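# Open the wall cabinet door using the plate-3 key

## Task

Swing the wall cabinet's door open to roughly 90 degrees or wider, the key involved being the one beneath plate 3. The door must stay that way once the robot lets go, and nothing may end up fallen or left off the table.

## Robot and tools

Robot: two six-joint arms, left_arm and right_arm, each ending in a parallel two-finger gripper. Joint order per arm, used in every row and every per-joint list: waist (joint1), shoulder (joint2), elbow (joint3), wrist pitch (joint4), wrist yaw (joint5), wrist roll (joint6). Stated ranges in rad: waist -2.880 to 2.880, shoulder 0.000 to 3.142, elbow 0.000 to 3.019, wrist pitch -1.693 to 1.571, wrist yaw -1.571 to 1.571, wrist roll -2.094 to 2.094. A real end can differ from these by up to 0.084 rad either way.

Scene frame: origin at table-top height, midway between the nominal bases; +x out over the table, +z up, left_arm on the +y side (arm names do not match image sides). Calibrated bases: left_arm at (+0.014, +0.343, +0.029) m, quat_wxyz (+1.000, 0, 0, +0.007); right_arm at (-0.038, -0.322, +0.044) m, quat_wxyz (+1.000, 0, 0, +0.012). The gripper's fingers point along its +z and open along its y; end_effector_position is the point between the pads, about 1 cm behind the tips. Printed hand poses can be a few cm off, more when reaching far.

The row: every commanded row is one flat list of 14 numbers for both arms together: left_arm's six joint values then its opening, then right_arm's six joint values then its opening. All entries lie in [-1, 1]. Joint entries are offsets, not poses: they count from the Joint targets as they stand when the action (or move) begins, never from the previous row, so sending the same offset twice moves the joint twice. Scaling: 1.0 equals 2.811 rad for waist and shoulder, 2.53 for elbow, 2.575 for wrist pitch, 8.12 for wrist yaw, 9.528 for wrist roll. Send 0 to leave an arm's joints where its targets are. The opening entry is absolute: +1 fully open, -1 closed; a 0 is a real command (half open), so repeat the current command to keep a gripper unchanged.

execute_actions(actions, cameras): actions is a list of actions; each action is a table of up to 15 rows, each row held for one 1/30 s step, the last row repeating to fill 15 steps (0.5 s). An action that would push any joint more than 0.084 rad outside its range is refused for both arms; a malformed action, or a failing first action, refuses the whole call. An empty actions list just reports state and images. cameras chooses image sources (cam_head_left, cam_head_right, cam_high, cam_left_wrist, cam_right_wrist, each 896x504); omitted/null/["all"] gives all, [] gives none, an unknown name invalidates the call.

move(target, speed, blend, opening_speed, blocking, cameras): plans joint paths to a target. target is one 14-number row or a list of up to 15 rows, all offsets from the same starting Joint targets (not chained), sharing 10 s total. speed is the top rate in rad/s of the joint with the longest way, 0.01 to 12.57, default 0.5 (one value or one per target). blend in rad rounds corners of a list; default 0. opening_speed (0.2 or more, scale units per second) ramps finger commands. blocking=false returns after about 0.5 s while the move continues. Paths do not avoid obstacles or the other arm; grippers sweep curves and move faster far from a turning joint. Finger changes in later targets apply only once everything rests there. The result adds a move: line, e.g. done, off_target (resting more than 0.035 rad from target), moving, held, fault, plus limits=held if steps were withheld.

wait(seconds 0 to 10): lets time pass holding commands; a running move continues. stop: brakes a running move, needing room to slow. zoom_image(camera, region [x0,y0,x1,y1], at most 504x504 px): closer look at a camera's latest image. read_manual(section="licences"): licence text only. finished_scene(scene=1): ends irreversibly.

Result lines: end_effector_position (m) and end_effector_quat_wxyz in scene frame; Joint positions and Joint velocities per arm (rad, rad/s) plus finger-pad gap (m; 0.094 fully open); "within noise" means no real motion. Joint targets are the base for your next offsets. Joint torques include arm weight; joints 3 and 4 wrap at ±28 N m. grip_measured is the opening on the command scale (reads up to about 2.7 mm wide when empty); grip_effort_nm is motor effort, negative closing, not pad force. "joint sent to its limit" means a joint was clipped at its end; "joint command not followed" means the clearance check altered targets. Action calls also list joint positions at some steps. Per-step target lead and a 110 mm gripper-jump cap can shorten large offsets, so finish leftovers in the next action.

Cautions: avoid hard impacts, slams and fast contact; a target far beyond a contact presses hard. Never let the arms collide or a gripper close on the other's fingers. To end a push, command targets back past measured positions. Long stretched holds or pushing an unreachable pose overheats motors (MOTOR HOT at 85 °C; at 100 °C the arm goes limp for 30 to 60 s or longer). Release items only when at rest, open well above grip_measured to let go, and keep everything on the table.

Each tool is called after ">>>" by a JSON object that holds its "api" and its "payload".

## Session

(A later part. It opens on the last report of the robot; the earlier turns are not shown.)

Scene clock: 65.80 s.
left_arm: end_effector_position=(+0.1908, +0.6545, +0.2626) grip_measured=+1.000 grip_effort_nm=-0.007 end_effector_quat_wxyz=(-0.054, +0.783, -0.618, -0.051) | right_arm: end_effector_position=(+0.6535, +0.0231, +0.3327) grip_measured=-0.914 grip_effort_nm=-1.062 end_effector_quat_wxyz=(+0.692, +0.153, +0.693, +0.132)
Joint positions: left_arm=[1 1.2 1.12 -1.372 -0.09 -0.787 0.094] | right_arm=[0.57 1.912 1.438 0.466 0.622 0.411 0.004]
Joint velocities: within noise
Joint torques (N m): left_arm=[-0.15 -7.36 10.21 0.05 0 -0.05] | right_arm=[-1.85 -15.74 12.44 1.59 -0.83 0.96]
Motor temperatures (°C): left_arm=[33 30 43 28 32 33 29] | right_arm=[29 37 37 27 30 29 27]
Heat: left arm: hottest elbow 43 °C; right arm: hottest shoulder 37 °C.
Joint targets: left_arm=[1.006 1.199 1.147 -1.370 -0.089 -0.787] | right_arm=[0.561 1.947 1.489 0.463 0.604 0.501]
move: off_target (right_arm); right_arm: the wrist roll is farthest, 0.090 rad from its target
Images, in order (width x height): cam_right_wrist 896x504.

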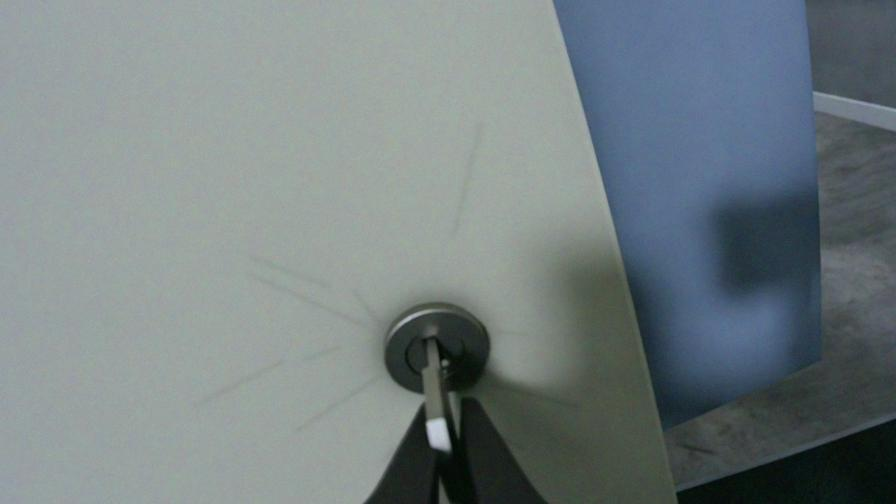

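>>> {"api": "move", "payload": {"target": [[0,0,0,0,0,0,1,0,0,0,0,0,-0.0525,-1],[0,0,0,0,0,0,1,0,0,0,0,0,-0.0525,-0.65]], "speed": [0.6,0.2], "opening_speed": 0.6, "cameras": ["cam_right_wrist","cam_high"]}}

>>> {"api": "zoom_image", "payload": {"camera": "cam_right_wrist", "region": [380, 300, 530, 504]}}

>>> {"api": "zoom_image", "payload": {"camera": "cam_high", "region": [350, 150, 450, 250]}}

Scene clock: 69.07 s.
left_arm: end_effector_position=(+0.1908, +0.6545, +0.2626) grip_measured=+1.000 grip_effort_nm=0.002 end_effector_quat_wxyz=(-0.054, +0.783, -0.618, -0.051) | right_arm: end_effector_position=(+0.6556, +0.0250, +0.3332) grip_measured=-0.653 grip_effort_nm=0.076 end_effector_quat_wxyz=(+0.705, +0.010, +0.709, -0.001)
Joint positions: left_arm=[1 1.2 1.12 -1.372 -0.09 -0.787 0.094] | right_arm=[0.567 1.915 1.443 0.466 0.605 0.016 0.016]
Joint velocities: within noise
Joint torques (N m): left_arm=[-0.21 -7.36 10.22 0.05 0 -0.05] | right_arm=[-1.67 -16.15 12.1 1.62 -0.15 -0.14]
Motor temperatures (°C): left_arm=[33 30 43 27 32 33 29] | right_arm=[29 37 37 27 30 29 27]
Heat: left arm: hottest elbow 43 °C; right arm: hottest shoulder 37 °C.
Joint targets: left_arm=[1.006 1.199 1.147 -1.370 -0.089 -0.787] | right_arm=[0.561 1.947 1.489 0.463 0.604 0.000]
move: off_target (right_arm); target 2's new numbers were sent with right_arm's elbow 0.051 rad from that target; right_arm: the elbow is farthest, 0.046 rad from its target
Images, in order (width x height): cam_high 896x504, cam_right_wrist 896x504.

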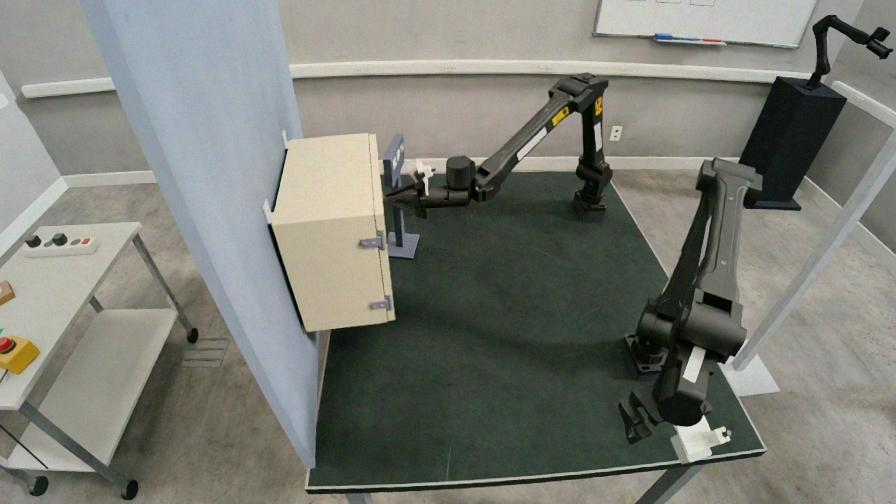

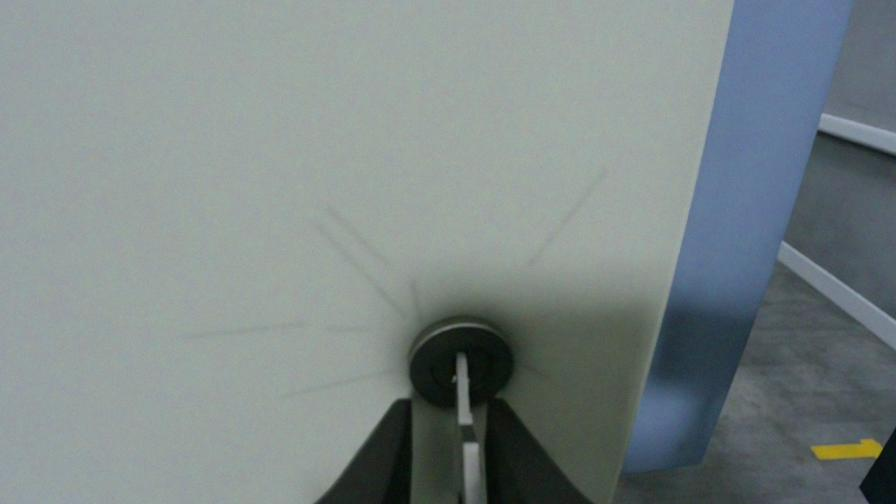

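Scaled by 2.471 from the camera's 896x504 image, which has a finer 1280x720 frame.

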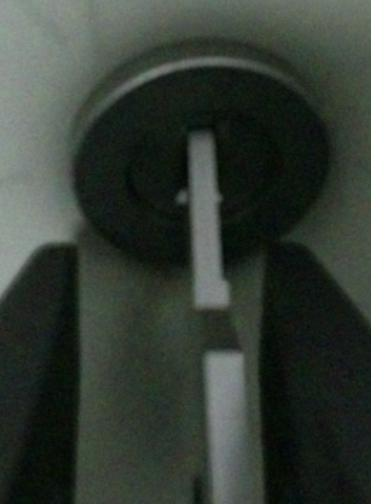

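Scaled by 5.040 from the camera's 896x504 image, which has a finer 1280x720 frame.

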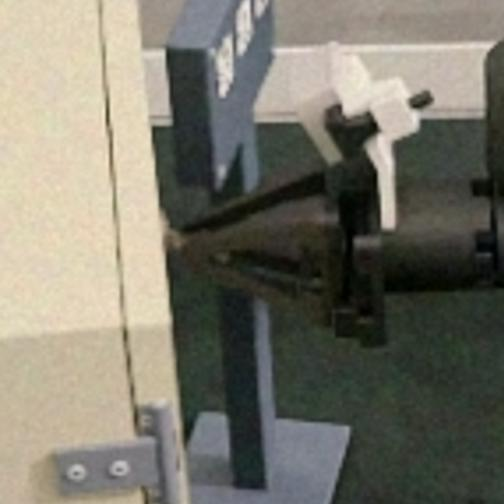

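>>> {"api": "move", "payload": {"target": [0,0,0,0,0,0,1,0,0,0,0,0,0,-1], "opening_speed": 0.4, "cameras": ["cam_right_wrist"]}}

>>> {"api": "zoom_image", "payload": {"camera": "cam_right_wrist", "region": [380, 300, 530, 504]}}

Scene clock: 70.53 s.
left_arm: end_effector_position=(+0.1908, +0.6545, +0.2626) grip_measured=+1.000 grip_effort_nm=-0.007 end_effector_quat_wxyz=(-0.054, +0.783, -0.618, -0.051) | right_arm: end_effector_position=(+0.6556, +0.0247, +0.3332) grip_measured=-0.943 grip_effort_nm=-1.028 end_effector_quat_wxyz=(+0.705, +0.010, +0.709, -0.001)
Joint positions: left_arm=[1 1.2 1.12 -1.372 -0.09 -0.787 0.094] | right_arm=[0.567 1.915 1.443 0.466 0.607 0.015 0.003]
Joint velocities: within noise
Joint torques (N m): left_arm=[-0.15 -7.3 10.25 0.05 0 -0.04] | right_arm=[-1.61 -16.21 12.11 1.62 -0.22 -0.13]
Motor temperatures (°C): left_arm=[33 30 43 27 32 33 29] | right_arm=[29 37 37 27 30 29 27]
Heat: left arm: hottest elbow 43 °C; right arm: hottest shoulder 37 °C.
Joint targets: left_arm=[1.006 1.199 1.147 -1.370 -0.089 -0.787] | right_arm=[0.561 1.947 1.489 0.463 0.604 0.000]
move: off_target (right_arm); right_arm: the elbow is farthest, 0.046 rad from its target
Images, in order (width x height): cam_right_wrist 896x504.

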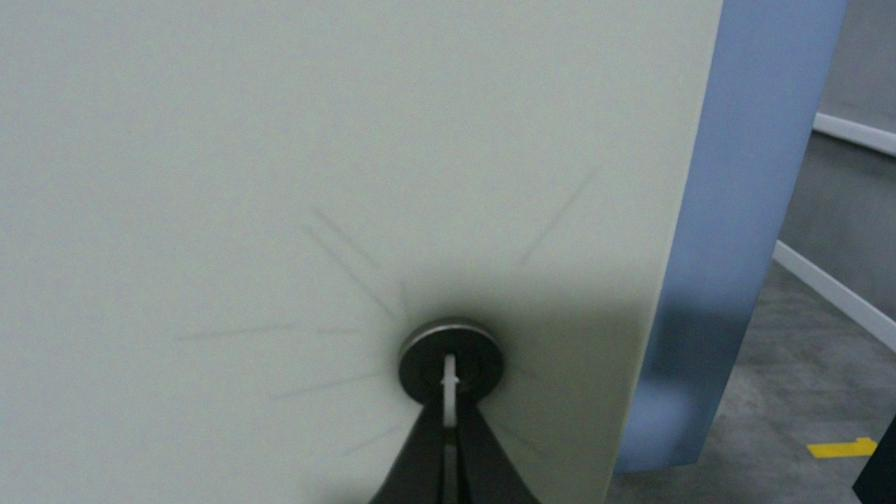

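Scaled by 2.471 from the camera's 896x504 image, which has a finer 1280x720 frame.

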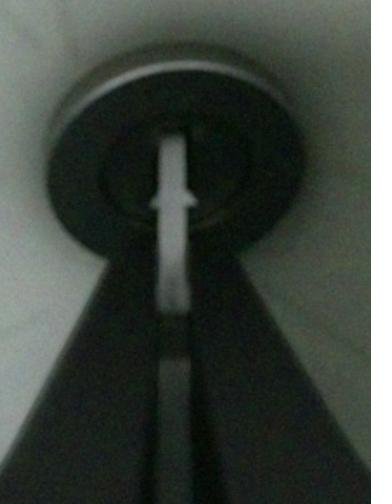

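>>> {"api": "wait", "payload": {"seconds": 0}}

>>> {"api": "zoom_image", "payload": {"camera": "cam_high", "region": [370, 180, 420, 220]}}

>>> {"api": "zoom_image", "payload": {"camera": "cam_head_left", "region": [410, 20, 470, 70]}}

>>> {"api": "zoom_image", "payload": {"camera": "cam_right_wrist", "region": [410, 330, 490, 504]}}

Scene clock: 70.77 s.
left_arm: end_effector_position=(+0.1908, +0.6545, +0.2626) grip_measured=+1.000 grip_effort_nm=-0.002 end_effector_quat_wxyz=(-0.054, +0.783, -0.618, -0.051) | right_arm: end_effector_position=(+0.6556, +0.0247, +0.3332) grip_measured=-0.944 grip_effort_nm=-1.057 end_effector_quat_wxyz=(+0.705, +0.010, +0.709, -0.001)
Joint positions: left_arm=[1 1.2 1.12 -1.372 -0.09 -0.787 0.094] | right_arm=[0.567 1.915 1.443 0.466 0.607 0.015 0.003]
Joint velocities: within noise
Joint torques (N m): left_arm=[-0.09 -7.24 10.22 0.05 0 -0.04] | right_arm=[-1.61 -16.15 12.1 1.62 -0.22 -0.12]
Motor temperatures (°C): left_arm=[33 30 43 27 32 33 29] | right_arm=[29 37 37 27 30 29 27]
Heat: left arm: hottest elbow 43 °C; right arm: hottest shoulder 37 °C.
Joint targets: left_arm=[1.006 1.199 1.147 -1.370 -0.089 -0.787] | right_arm=[0.561 1.947 1.489 0.463 0.604 0.000]
Tool commands: left_gripper/opening=+1.0 right_gripper/opening=-1.0

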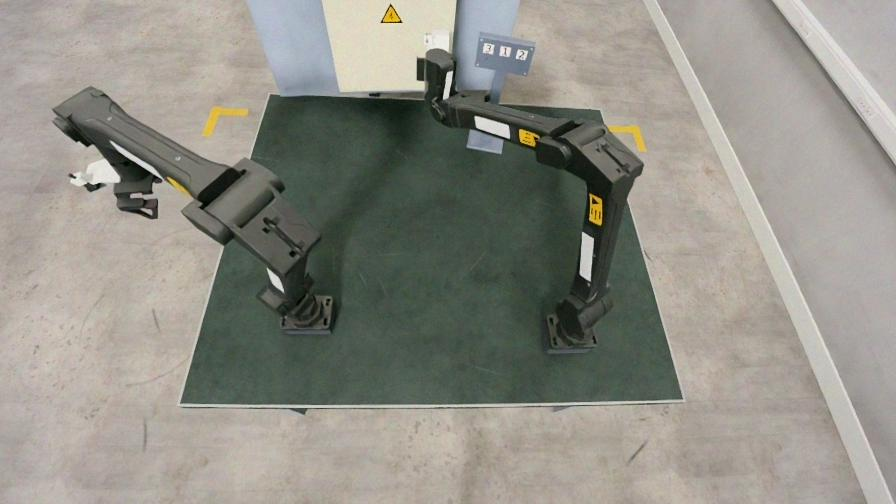

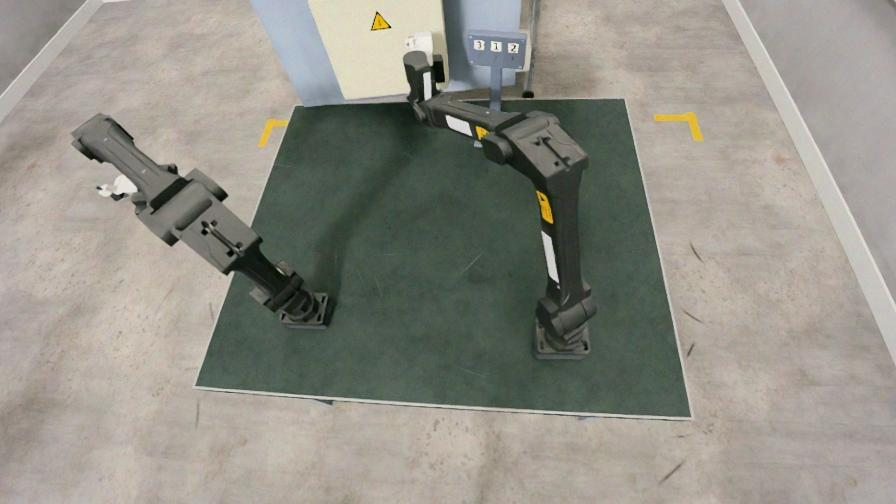

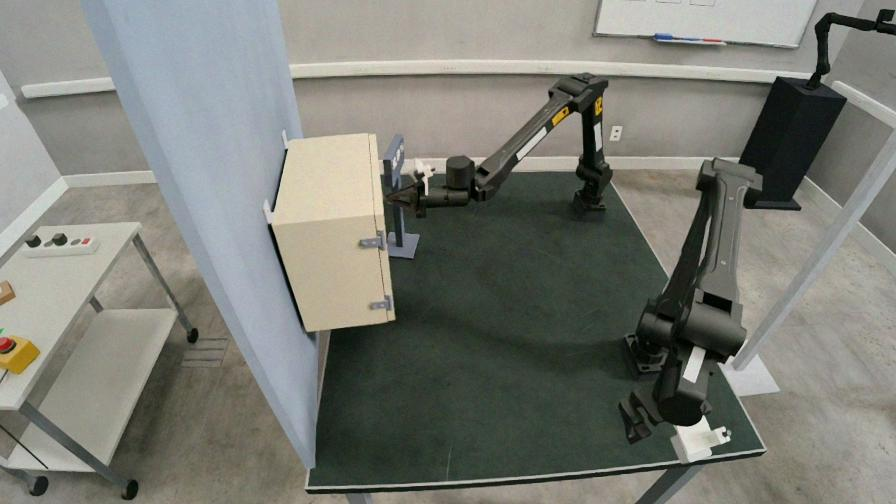

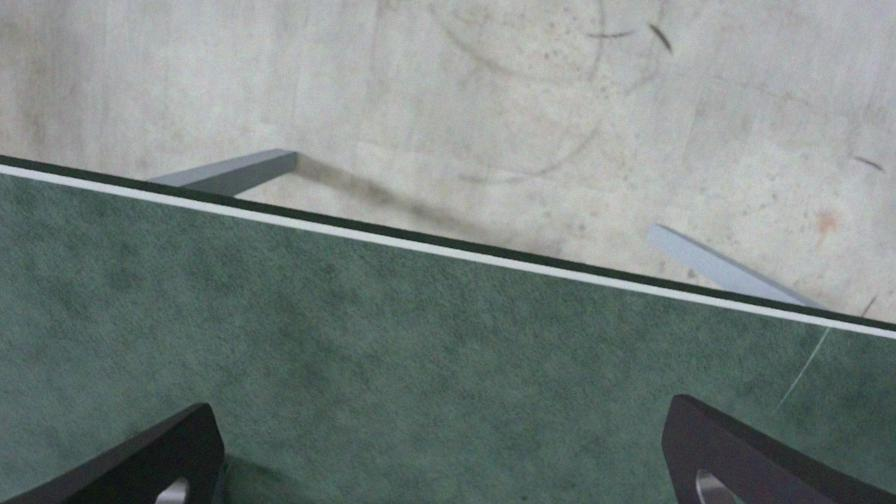

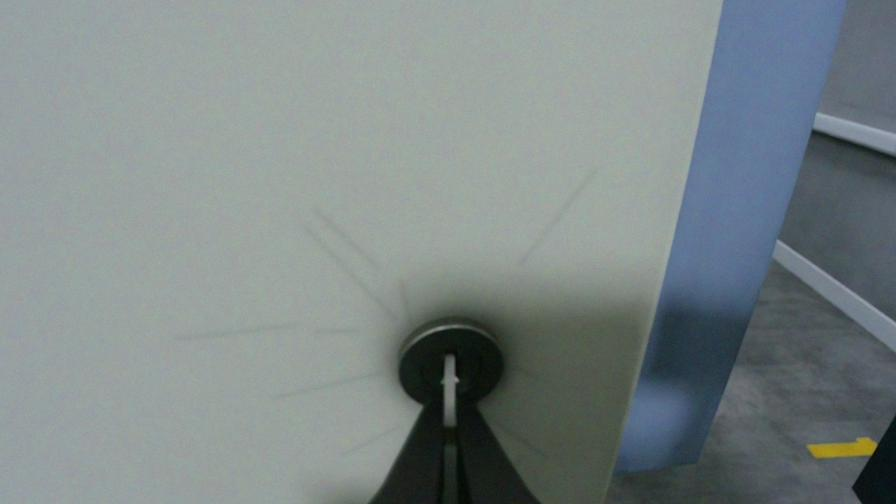

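Scaled by 10.080 from the camera's 896x504 image, which has a finer 1280x720 frame.

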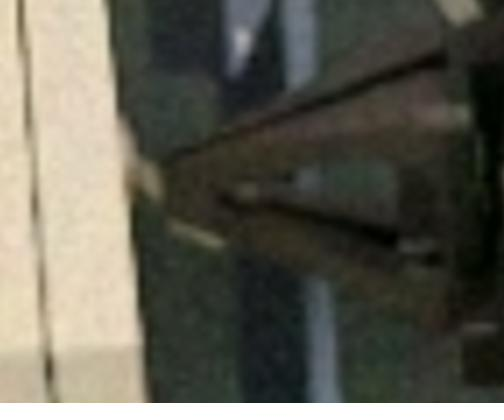

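Scaled by 8.400 from the camera's 896x504 image, which has a finer 1280x720 frame.

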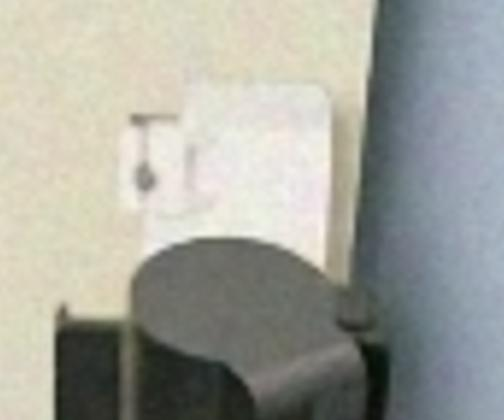

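Scaled by 2.897 from the camera's 896x504 image, which has a finer 1280x720 frame.

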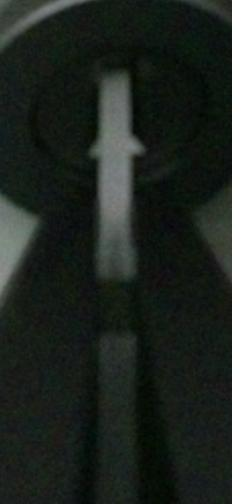

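>>> {"api": "move", "payload": {"target": [0,0,0,0,0,0,1,0,0,0,0,0,0,-0.4], "opening_speed": 0.5, "cameras": ["cam_right_wrist"]}}

>>> {"api": "zoom_image", "payload": {"camera": "cam_right_wrist", "region": [380, 300, 530, 504]}}

Scene clock: 73.23 s.
left_arm: end_effector_position=(+0.1908, +0.6545, +0.2626) grip_measured=+1.000 grip_effort_nm=-0.002 end_effector_quat_wxyz=(-0.054, +0.783, -0.618, -0.051) | right_arm: end_effector_position=(+0.6556, +0.0249, +0.3332) grip_measured=-0.403 grip_effort_nm=0.071 end_effector_quat_wxyz=(+0.705, +0.009, +0.709, -0.001)
Joint positions: left_arm=[1 1.2 1.12 -1.372 -0.09 -0.787 0.094] | right_arm=[0.567 1.915 1.443 0.466 0.605 0.015 0.028]
Joint velocities: within noise
Joint torques (N m): left_arm=[-0.03 -7.36 10.22 0.03 0 -0.05] | right_arm=[-1.61 -16.21 12.07 1.62 -0.15 -0.13]
Motor temperatures (°C): left_arm=[33 30 43 27 31 33 29] | right_arm=[29 37 37 27 30 29 27]
Heat: left arm: hottest elbow 43 °C; right arm: hottest shoulder 37 °C.
Joint targets: left_arm=[1.006 1.199 1.147 -1.370 -0.089 -0.787] | right_arm=[0.561 1.947 1.489 0.463 0.604 0.000]
move: off_target (right_arm); right_arm: the elbow is farthest, 0.046 rad from its target
Images, in order (width x height): cam_right_wrist 896x504.

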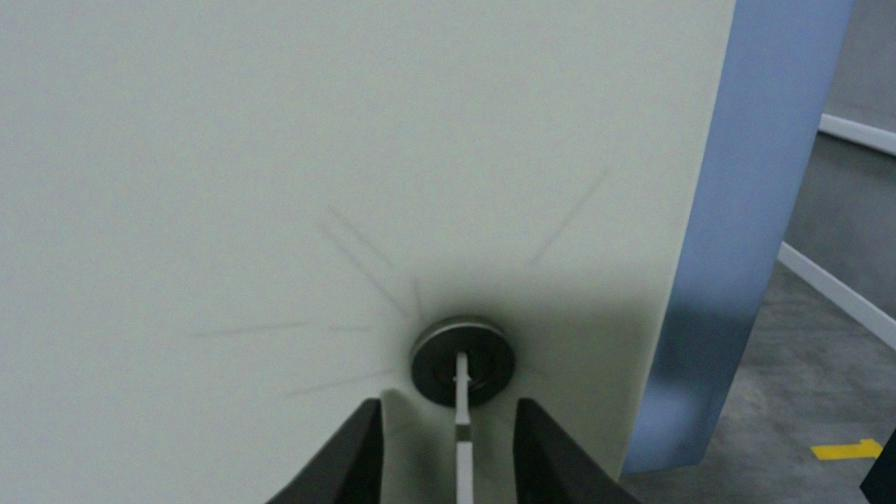

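Scaled by 2.471 from the camera's 896x504 image, which has a finer 1280x720 frame.

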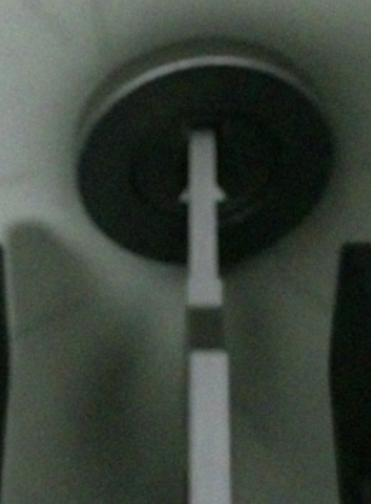

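>>> {"api": "move", "payload": {"target": [[0,0,0,0,0,0,1,0.0178,-0.0327,-0.0538,0.0159,0.006,0,-0.4],[0,0,0,0,0,0,1,0.030,-0.053,-0.089,0.0265,0.01,-0.1648,-0.4]], "speed": [0.25,0.9]}}

>>> {"api": "zoom_image", "payload": {"camera": "cam_right_wrist", "region": [300, 100, 600, 400]}}

>>> {"api": "zoom_image", "payload": {"camera": "cam_high", "region": [370, 170, 430, 230]}}

Scene clock: 76.77 s.
left_arm: end_effector_position=(+0.1908, +0.6545, +0.2626) grip_measured=+1.000 grip_effort_nm=-0.002 end_effector_quat_wxyz=(-0.054, +0.783, -0.618, -0.051) | right_arm: end_effector_position=(+0.5939, +0.0248, +0.3254) grip_measured=-0.402 grip_effort_nm=0.071 end_effector_quat_wxyz=(+0.488, -0.497, +0.513, -0.502)
Joint positions: left_arm=[1 1.2 1.12 -1.372 -0.09 -0.787 0.094] | right_arm=[0.63 1.809 1.271 0.512 0.683 -1.554 0.028]
Joint velocities: within noise
Joint torques (N m): left_arm=[-0.15 -7.41 10.22 0.06 0 -0.05] | right_arm=[0.03 -17.67 7.8 2.69 -0.04 -0.04]
Motor temperatures (°C): left_arm=[33 30 44 27 31 33 29] | right_arm=[29 37 37 27 30 29 26]
Heat: left arm: hottest elbow 44 °C; right arm: hottest shoulder 37 °C.
Joint targets: left_arm=[1.006 1.199 1.147 -1.370 -0.089 -0.787] | right_arm=[0.645 1.798 1.264 0.531 0.685 -1.570]
move: done

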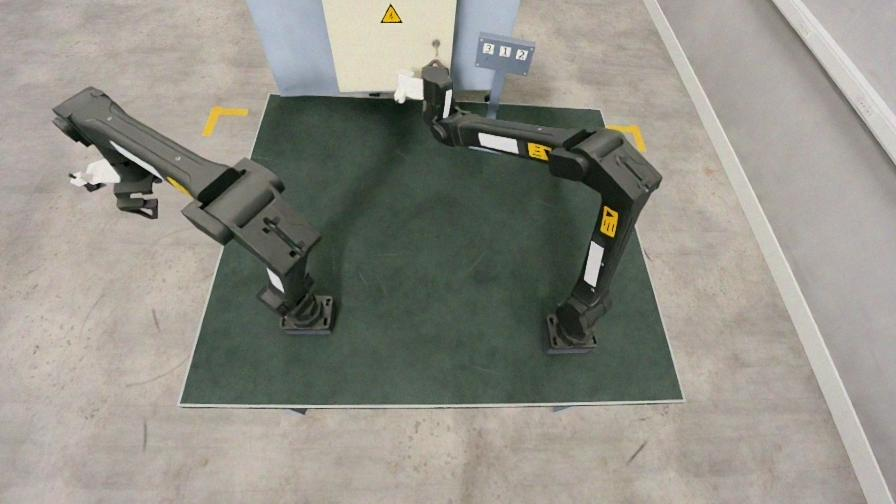

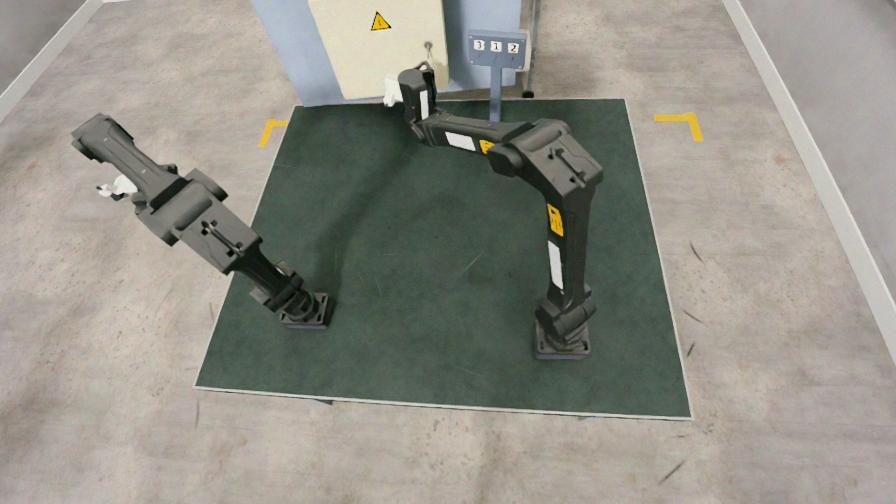

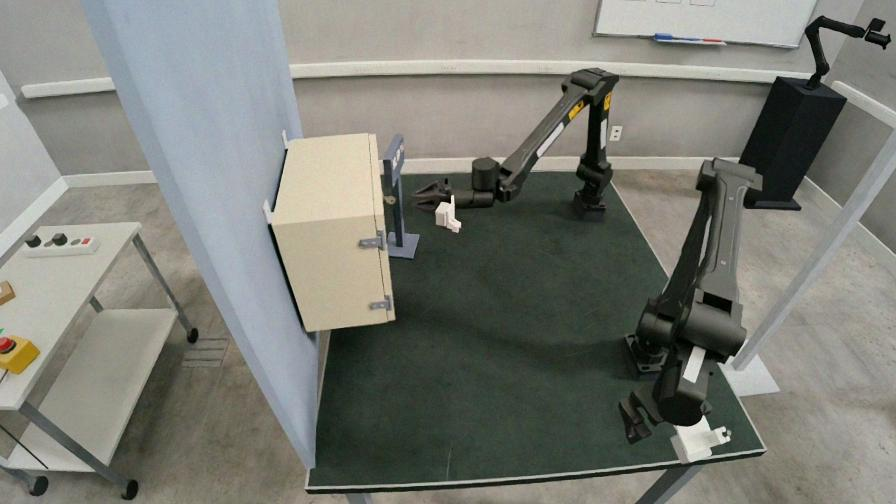

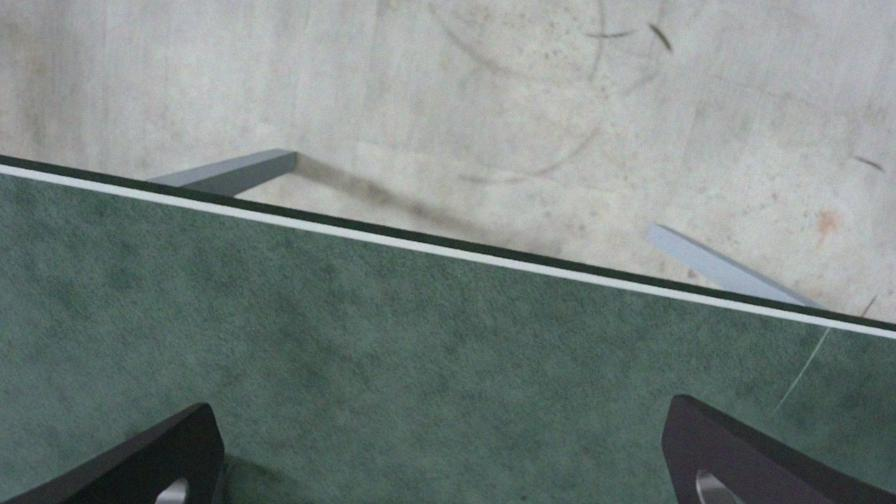

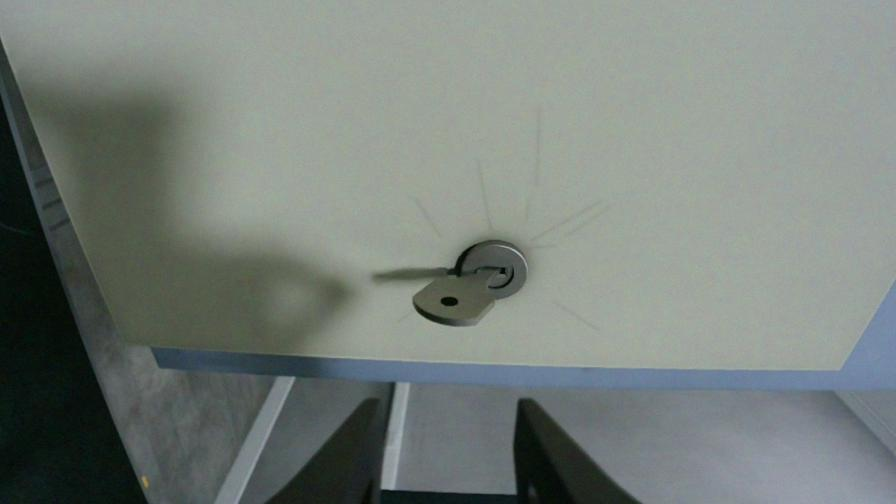

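Scaled by 1.680 from the camera's 896x504 image, which has a finer 1280x720 frame.

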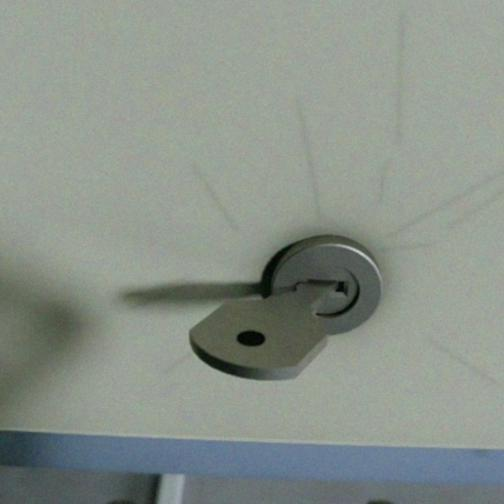

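Scaled by 8.400 from the camera's 896x504 image, which has a finer 1280x720 frame.

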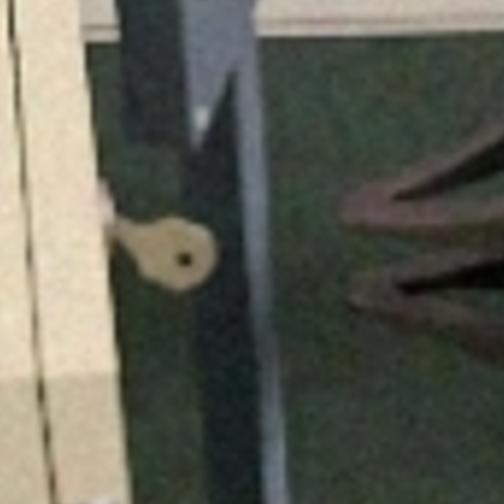

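>>> {"api": "move", "payload": {"target": [[0,0,0,0,0,0,1,0,0,0,0,0,0,0.4],[0,0,0,0,0,0,1,-0.031,0.0423,0.0763,-0.0252,-0.0103,-0.0016,0.4]], "speed": [0.5,0.25], "cameras": ["cam_right_wrist","cam_high"]}}

>>> {"api": "zoom_image", "payload": {"camera": "cam_high", "region": [370, 170, 430, 230]}}

Scene clock: 79.40 s.
left_arm: end_effector_position=(+0.1908, +0.6545, +0.2626) grip_measured=+1.000 grip_effort_nm=-0.002 end_effector_quat_wxyz=(-0.054, +0.783, -0.618, -0.051) | right_arm: end_effector_position=(+0.6473, +0.0194, +0.3387) grip_measured=+0.398 grip_effort_nm=0.071 end_effector_quat_wxyz=(+0.498, -0.495, +0.503, -0.503)
Joint positions: left_arm=[1 1.2 1.12 -1.372 -0.09 -0.787 0.094] | right_arm=[0.566 1.887 1.41 0.48 0.603 -1.569 0.066]
Joint velocities: within noise
Joint torques (N m): left_arm=[-0.15 -7.36 10.22 0.03 -0.01 -0.04] | right_arm=[-1.85 -16.03 12.14 1.22 -0.16 -0.05]
Motor temperatures (°C): left_arm=[33 30 44 27 31 33 29] | right_arm=[29 37 37 27 30 29 26]
Heat: left arm: hottest elbow 44 °C; right arm: hottest shoulder 37 °C.
Joint targets: left_arm=[1.006 1.199 1.147 -1.370 -0.089 -0.787] | right_arm=[0.558 1.917 1.457 0.466 0.601 -1.585]
move: off_target (right_arm); right_arm: the elbow is farthest, 0.047 rad from its target
Images, in order (width x height): cam_high 896x504, cam_right_wrist 896x504.

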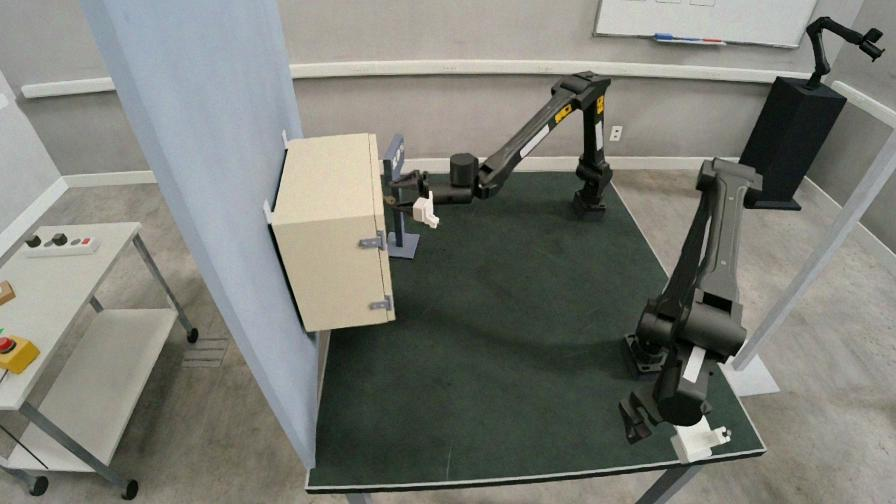

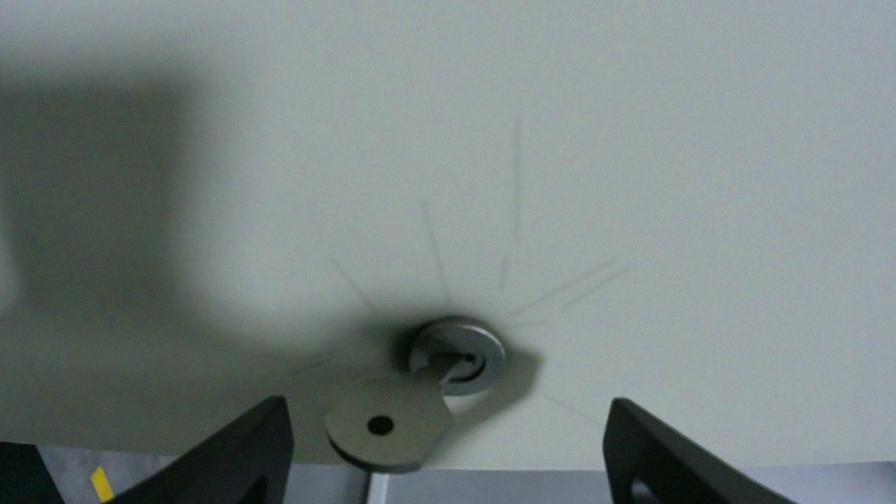

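Scaled by 8.400 from the camera's 896x504 image, which has a finer 1280x720 frame.

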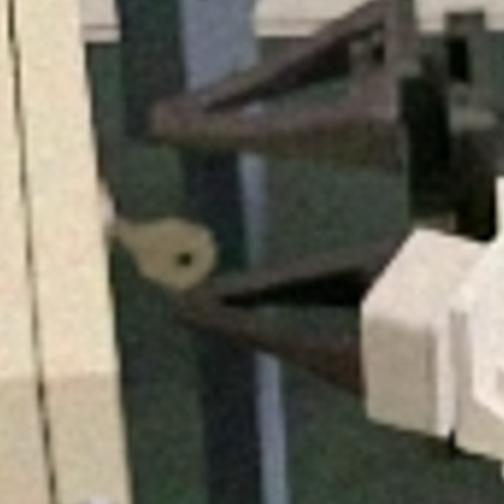

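>>> {"api": "move", "payload": {"target": [0,0,0,0,0,0,1,0,0,0,0,0,0,-0.42], "opening_speed": 0.4, "cameras": ["cam_right_wrist","cam_high"]}}

>>> {"api": "zoom_image", "payload": {"camera": "cam_high", "region": [370, 170, 430, 230]}}

Scene clock: 81.93 s.
left_arm: end_effector_position=(+0.1908, +0.6545, +0.2626) grip_measured=+1.000 grip_effort_nm=-0.002 end_effector_quat_wxyz=(-0.054, +0.783, -0.618, -0.051) | right_arm: end_effector_position=(+0.6474, +0.0195, +0.3379) grip_measured=-0.417 grip_effort_nm=-0.129 end_effector_quat_wxyz=(+0.498, -0.496, +0.503, -0.503)
Joint positions: left_arm=[1 1.2 1.12 -1.372 -0.09 -0.787 0.094] | right_arm=[0.566 1.888 1.41 0.479 0.603 -1.57 0.027]
Joint velocities: within noise
Joint torques (N m): left_arm=[-0.15 -7.36 10.22 0.06 0 -0.05] | right_arm=[-1.85 -15.97 12.15 1.24 -0.16 -0.04]
Motor temperatures (°C): left_arm=[33 30 44 27 31 33 29] | right_arm=[29 37 37 27 30 28 26]
Heat: left arm: hottest elbow 44 °C; right arm: hottest shoulder 37 °C.
Joint targets: left_arm=[1.006 1.199 1.147 -1.370 -0.089 -0.787] | right_arm=[0.558 1.917 1.457 0.466 0.601 -1.585]
move: off_target (right_arm); right_arm: the elbow is farthest, 0.047 rad from its target
Images, in order (width x height): cam_high 896x504, cam_right_wrist 896x504.

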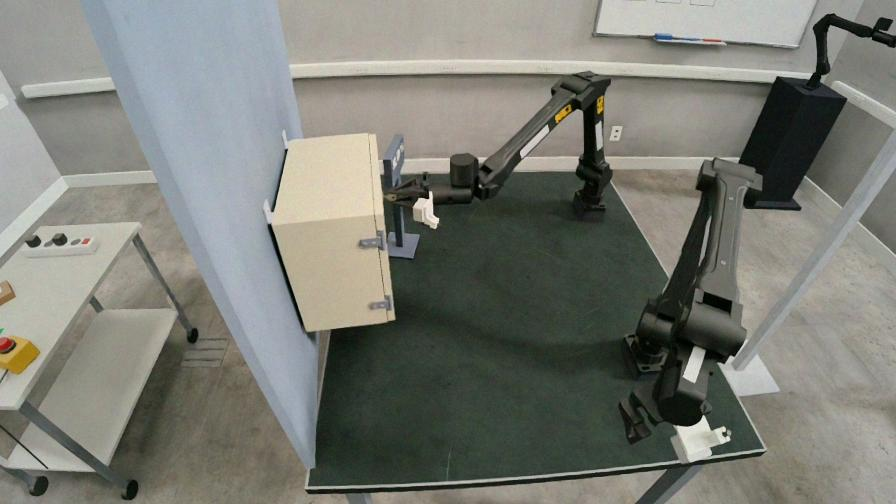

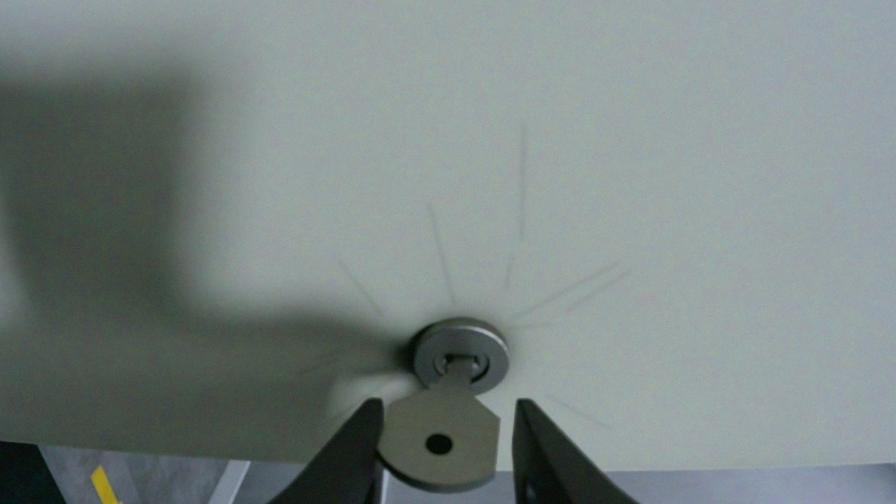

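Scaled by 8.400 from the camera's 896x504 image, which has a finer 1280x720 frame.

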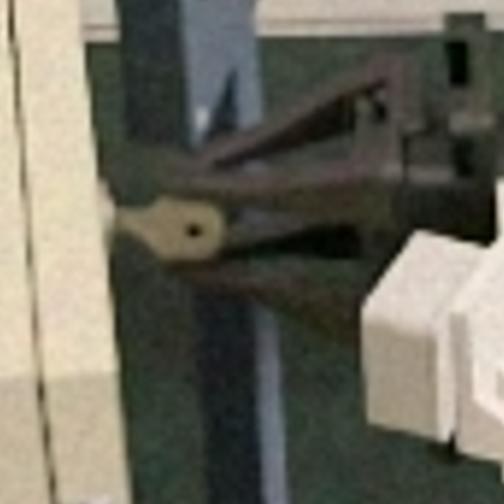

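>>> {"api": "move", "payload": {"target": [0,0,0,0,0,0,1,0,-0.003,0.008,-0.004,0,0,-1], "opening_speed": 0.4, "cameras": ["cam_right_wrist","cam_high"]}}

>>> {"api": "zoom_image", "payload": {"camera": "cam_high", "region": [370, 170, 430, 230]}}

Scene clock: 83.87 s.
left_arm: end_effector_position=(+0.1908, +0.6545, +0.2626) grip_measured=+1.000 grip_effort_nm=0.002 end_effector_quat_wxyz=(-0.054, +0.783, -0.618, -0.051) | right_arm: end_effector_position=(+0.6485, +0.0202, +0.3397) grip_measured=-0.574 grip_effort_nm=-1.062 end_effector_quat_wxyz=(+0.496, -0.497, +0.503, -0.503)
Joint positions: left_arm=[1 1.2 1.12 -1.372 -0.09 -0.787 0.094] | right_arm=[0.566 1.888 1.418 0.468 0.603 -1.571 0.02]
Joint velocities: within noise
Joint torques (N m): left_arm=[-0.21 -7.36 10.22 0.05 0 -0.05] | right_arm=[-1.79 -16.67 13.12 1.25 -0.17 -0.03]
Motor temperatures (°C): left_arm=[33 30 44 27 31 33 29] | right_arm=[29 37 37 27 30 28 26]
Heat: left arm: hottest elbow 44 °C; right arm: hottest shoulder 37 °C.
Joint targets: left_arm=[1.006 1.199 1.147 -1.370 -0.089 -0.787] | right_arm=[0.558 1.908 1.477 0.456 0.601 -1.585]
move: off_target (right_arm); right_arm: the elbow is farthest, 0.060 rad from its target
Images, in order (width x height): cam_high 896x504, cam_right_wrist 896x504.

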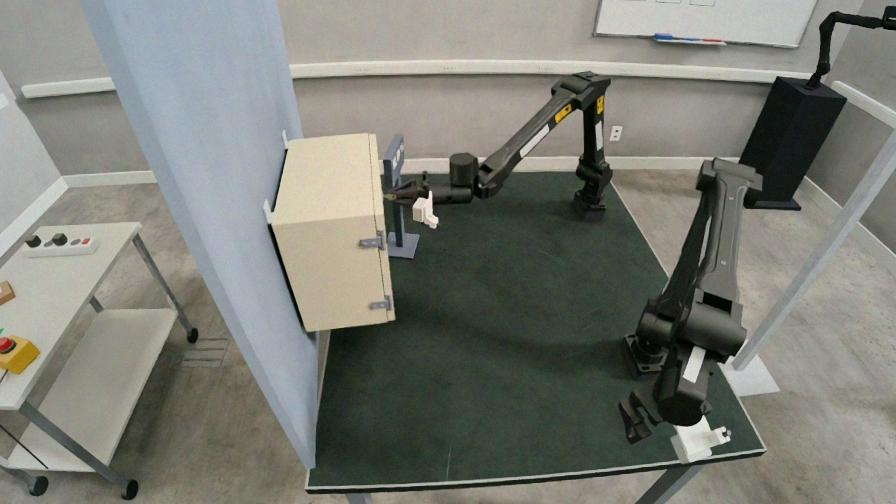

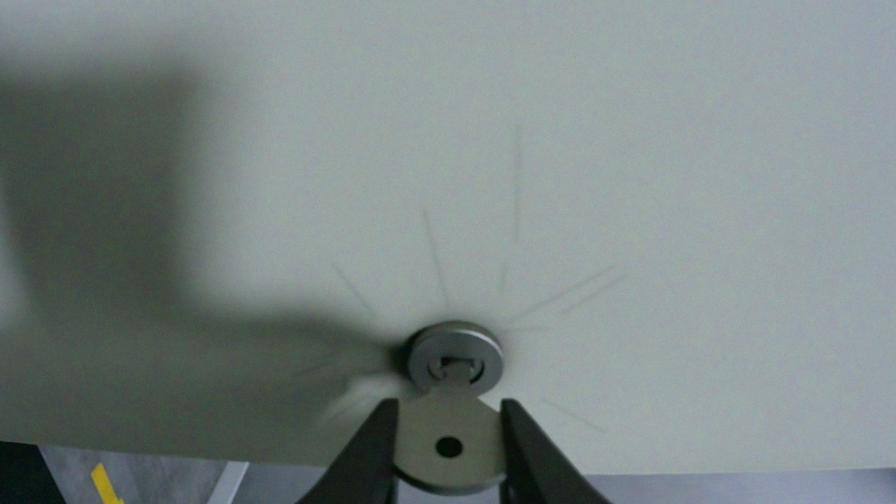

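Scaled by 8.400 from the camera's 896x504 image, which has a finer 1280x720 frame.

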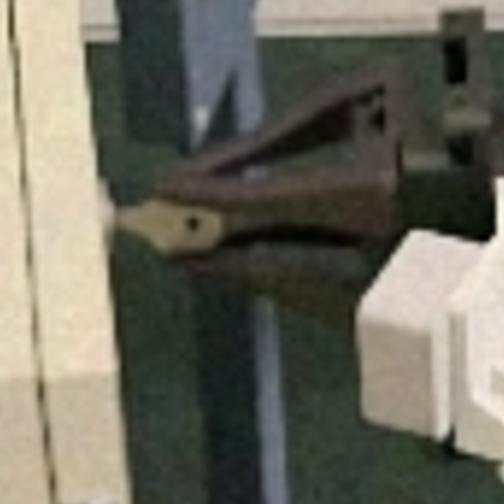

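>>> {"api": "zoom_image", "payload": {"camera": "cam_right_wrist", "region": [380, 300, 530, 504]}}

Scaled by 2.471 from the camera's 896x504 image, which has a finer 1280x720 frame.

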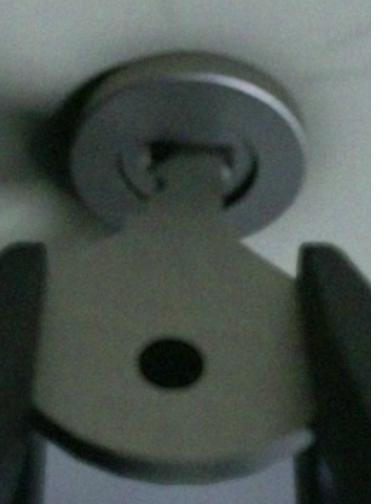

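>>> {"api": "move", "payload": {"target": [0,0,0,0,0,0,1,-0.005,0.0080,0.0120,-0.0042,0,0,-1], "speed": 0.15, "cameras": ["cam_right_wrist","cam_high"]}}

>>> {"api": "zoom_image", "payload": {"camera": "cam_right_wrist", "region": [380, 300, 530, 504]}}

Scene clock: 84.83 s.
left_arm: end_effector_position=(+0.1908, +0.6545, +0.2626) grip_measured=+1.000 grip_effort_nm=-0.002 end_effector_quat_wxyz=(-0.054, +0.783, -0.618, -0.051) | right_arm: end_effector_position=(+0.6495, +0.0198, +0.3405) grip_measured=-0.574 grip_effort_nm=-1.057 end_effector_quat_wxyz=(+0.492, -0.498, +0.505, -0.504)
Joint positions: left_arm=[1 1.2 1.12 -1.372 -0.09 -0.787 0.094] | right_arm=[0.566 1.888 1.425 0.454 0.609 -1.571 0.02]
Joint velocities: within noise
Joint torques (N m): left_arm=[-0.15 -7.3 10.24 0.03 0 -0.05] | right_arm=[-2.78 -14.92 14.84 1.47 -0.42 -0.02]
Motor temperatures (°C): left_arm=[33 30 44 27 31 33 29] | right_arm=[29 37 37 27 30 28 26]
Heat: left arm: hottest elbow 44 °C; right arm: hottest shoulder 37 °C.
Joint targets: left_arm=[1.006 1.199 1.147 -1.370 -0.089 -0.787] | right_arm=[0.544 1.931 1.507 0.445 0.601 -1.585]
move: off_target (right_arm); right_arm: the elbow is farthest, 0.082 rad from its target
Images, in order (width x height): cam_high 896x504, cam_right_wrist 896x504.

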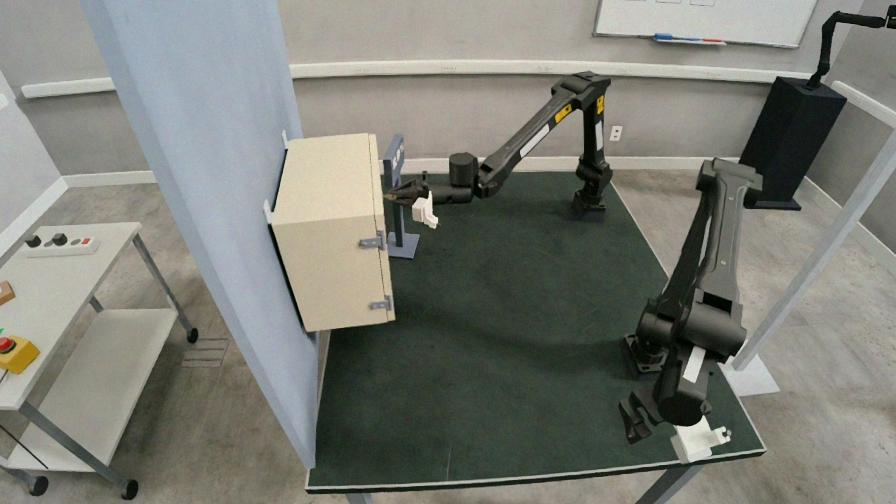

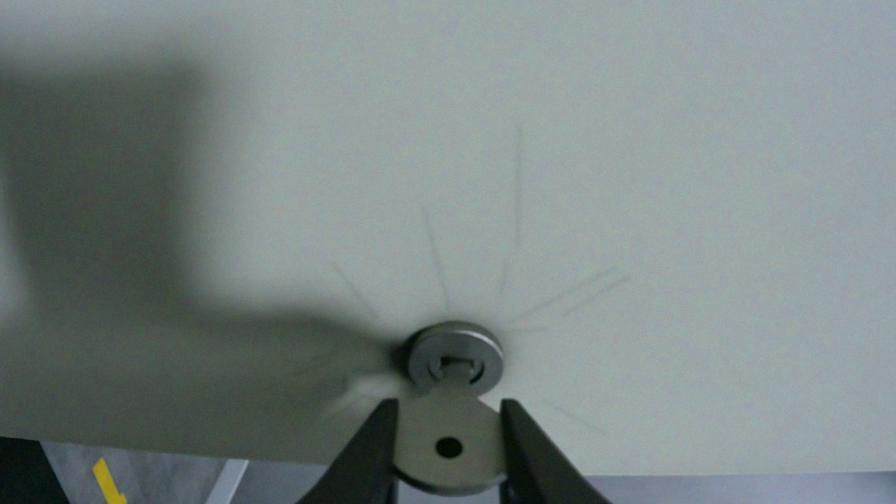

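Scaled by 2.471 from the camera's 896x504 image, which has a finer 1280x720 frame.

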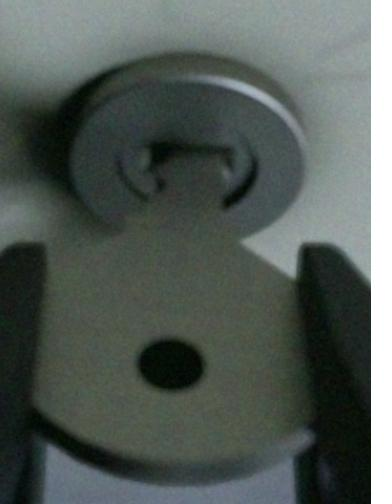

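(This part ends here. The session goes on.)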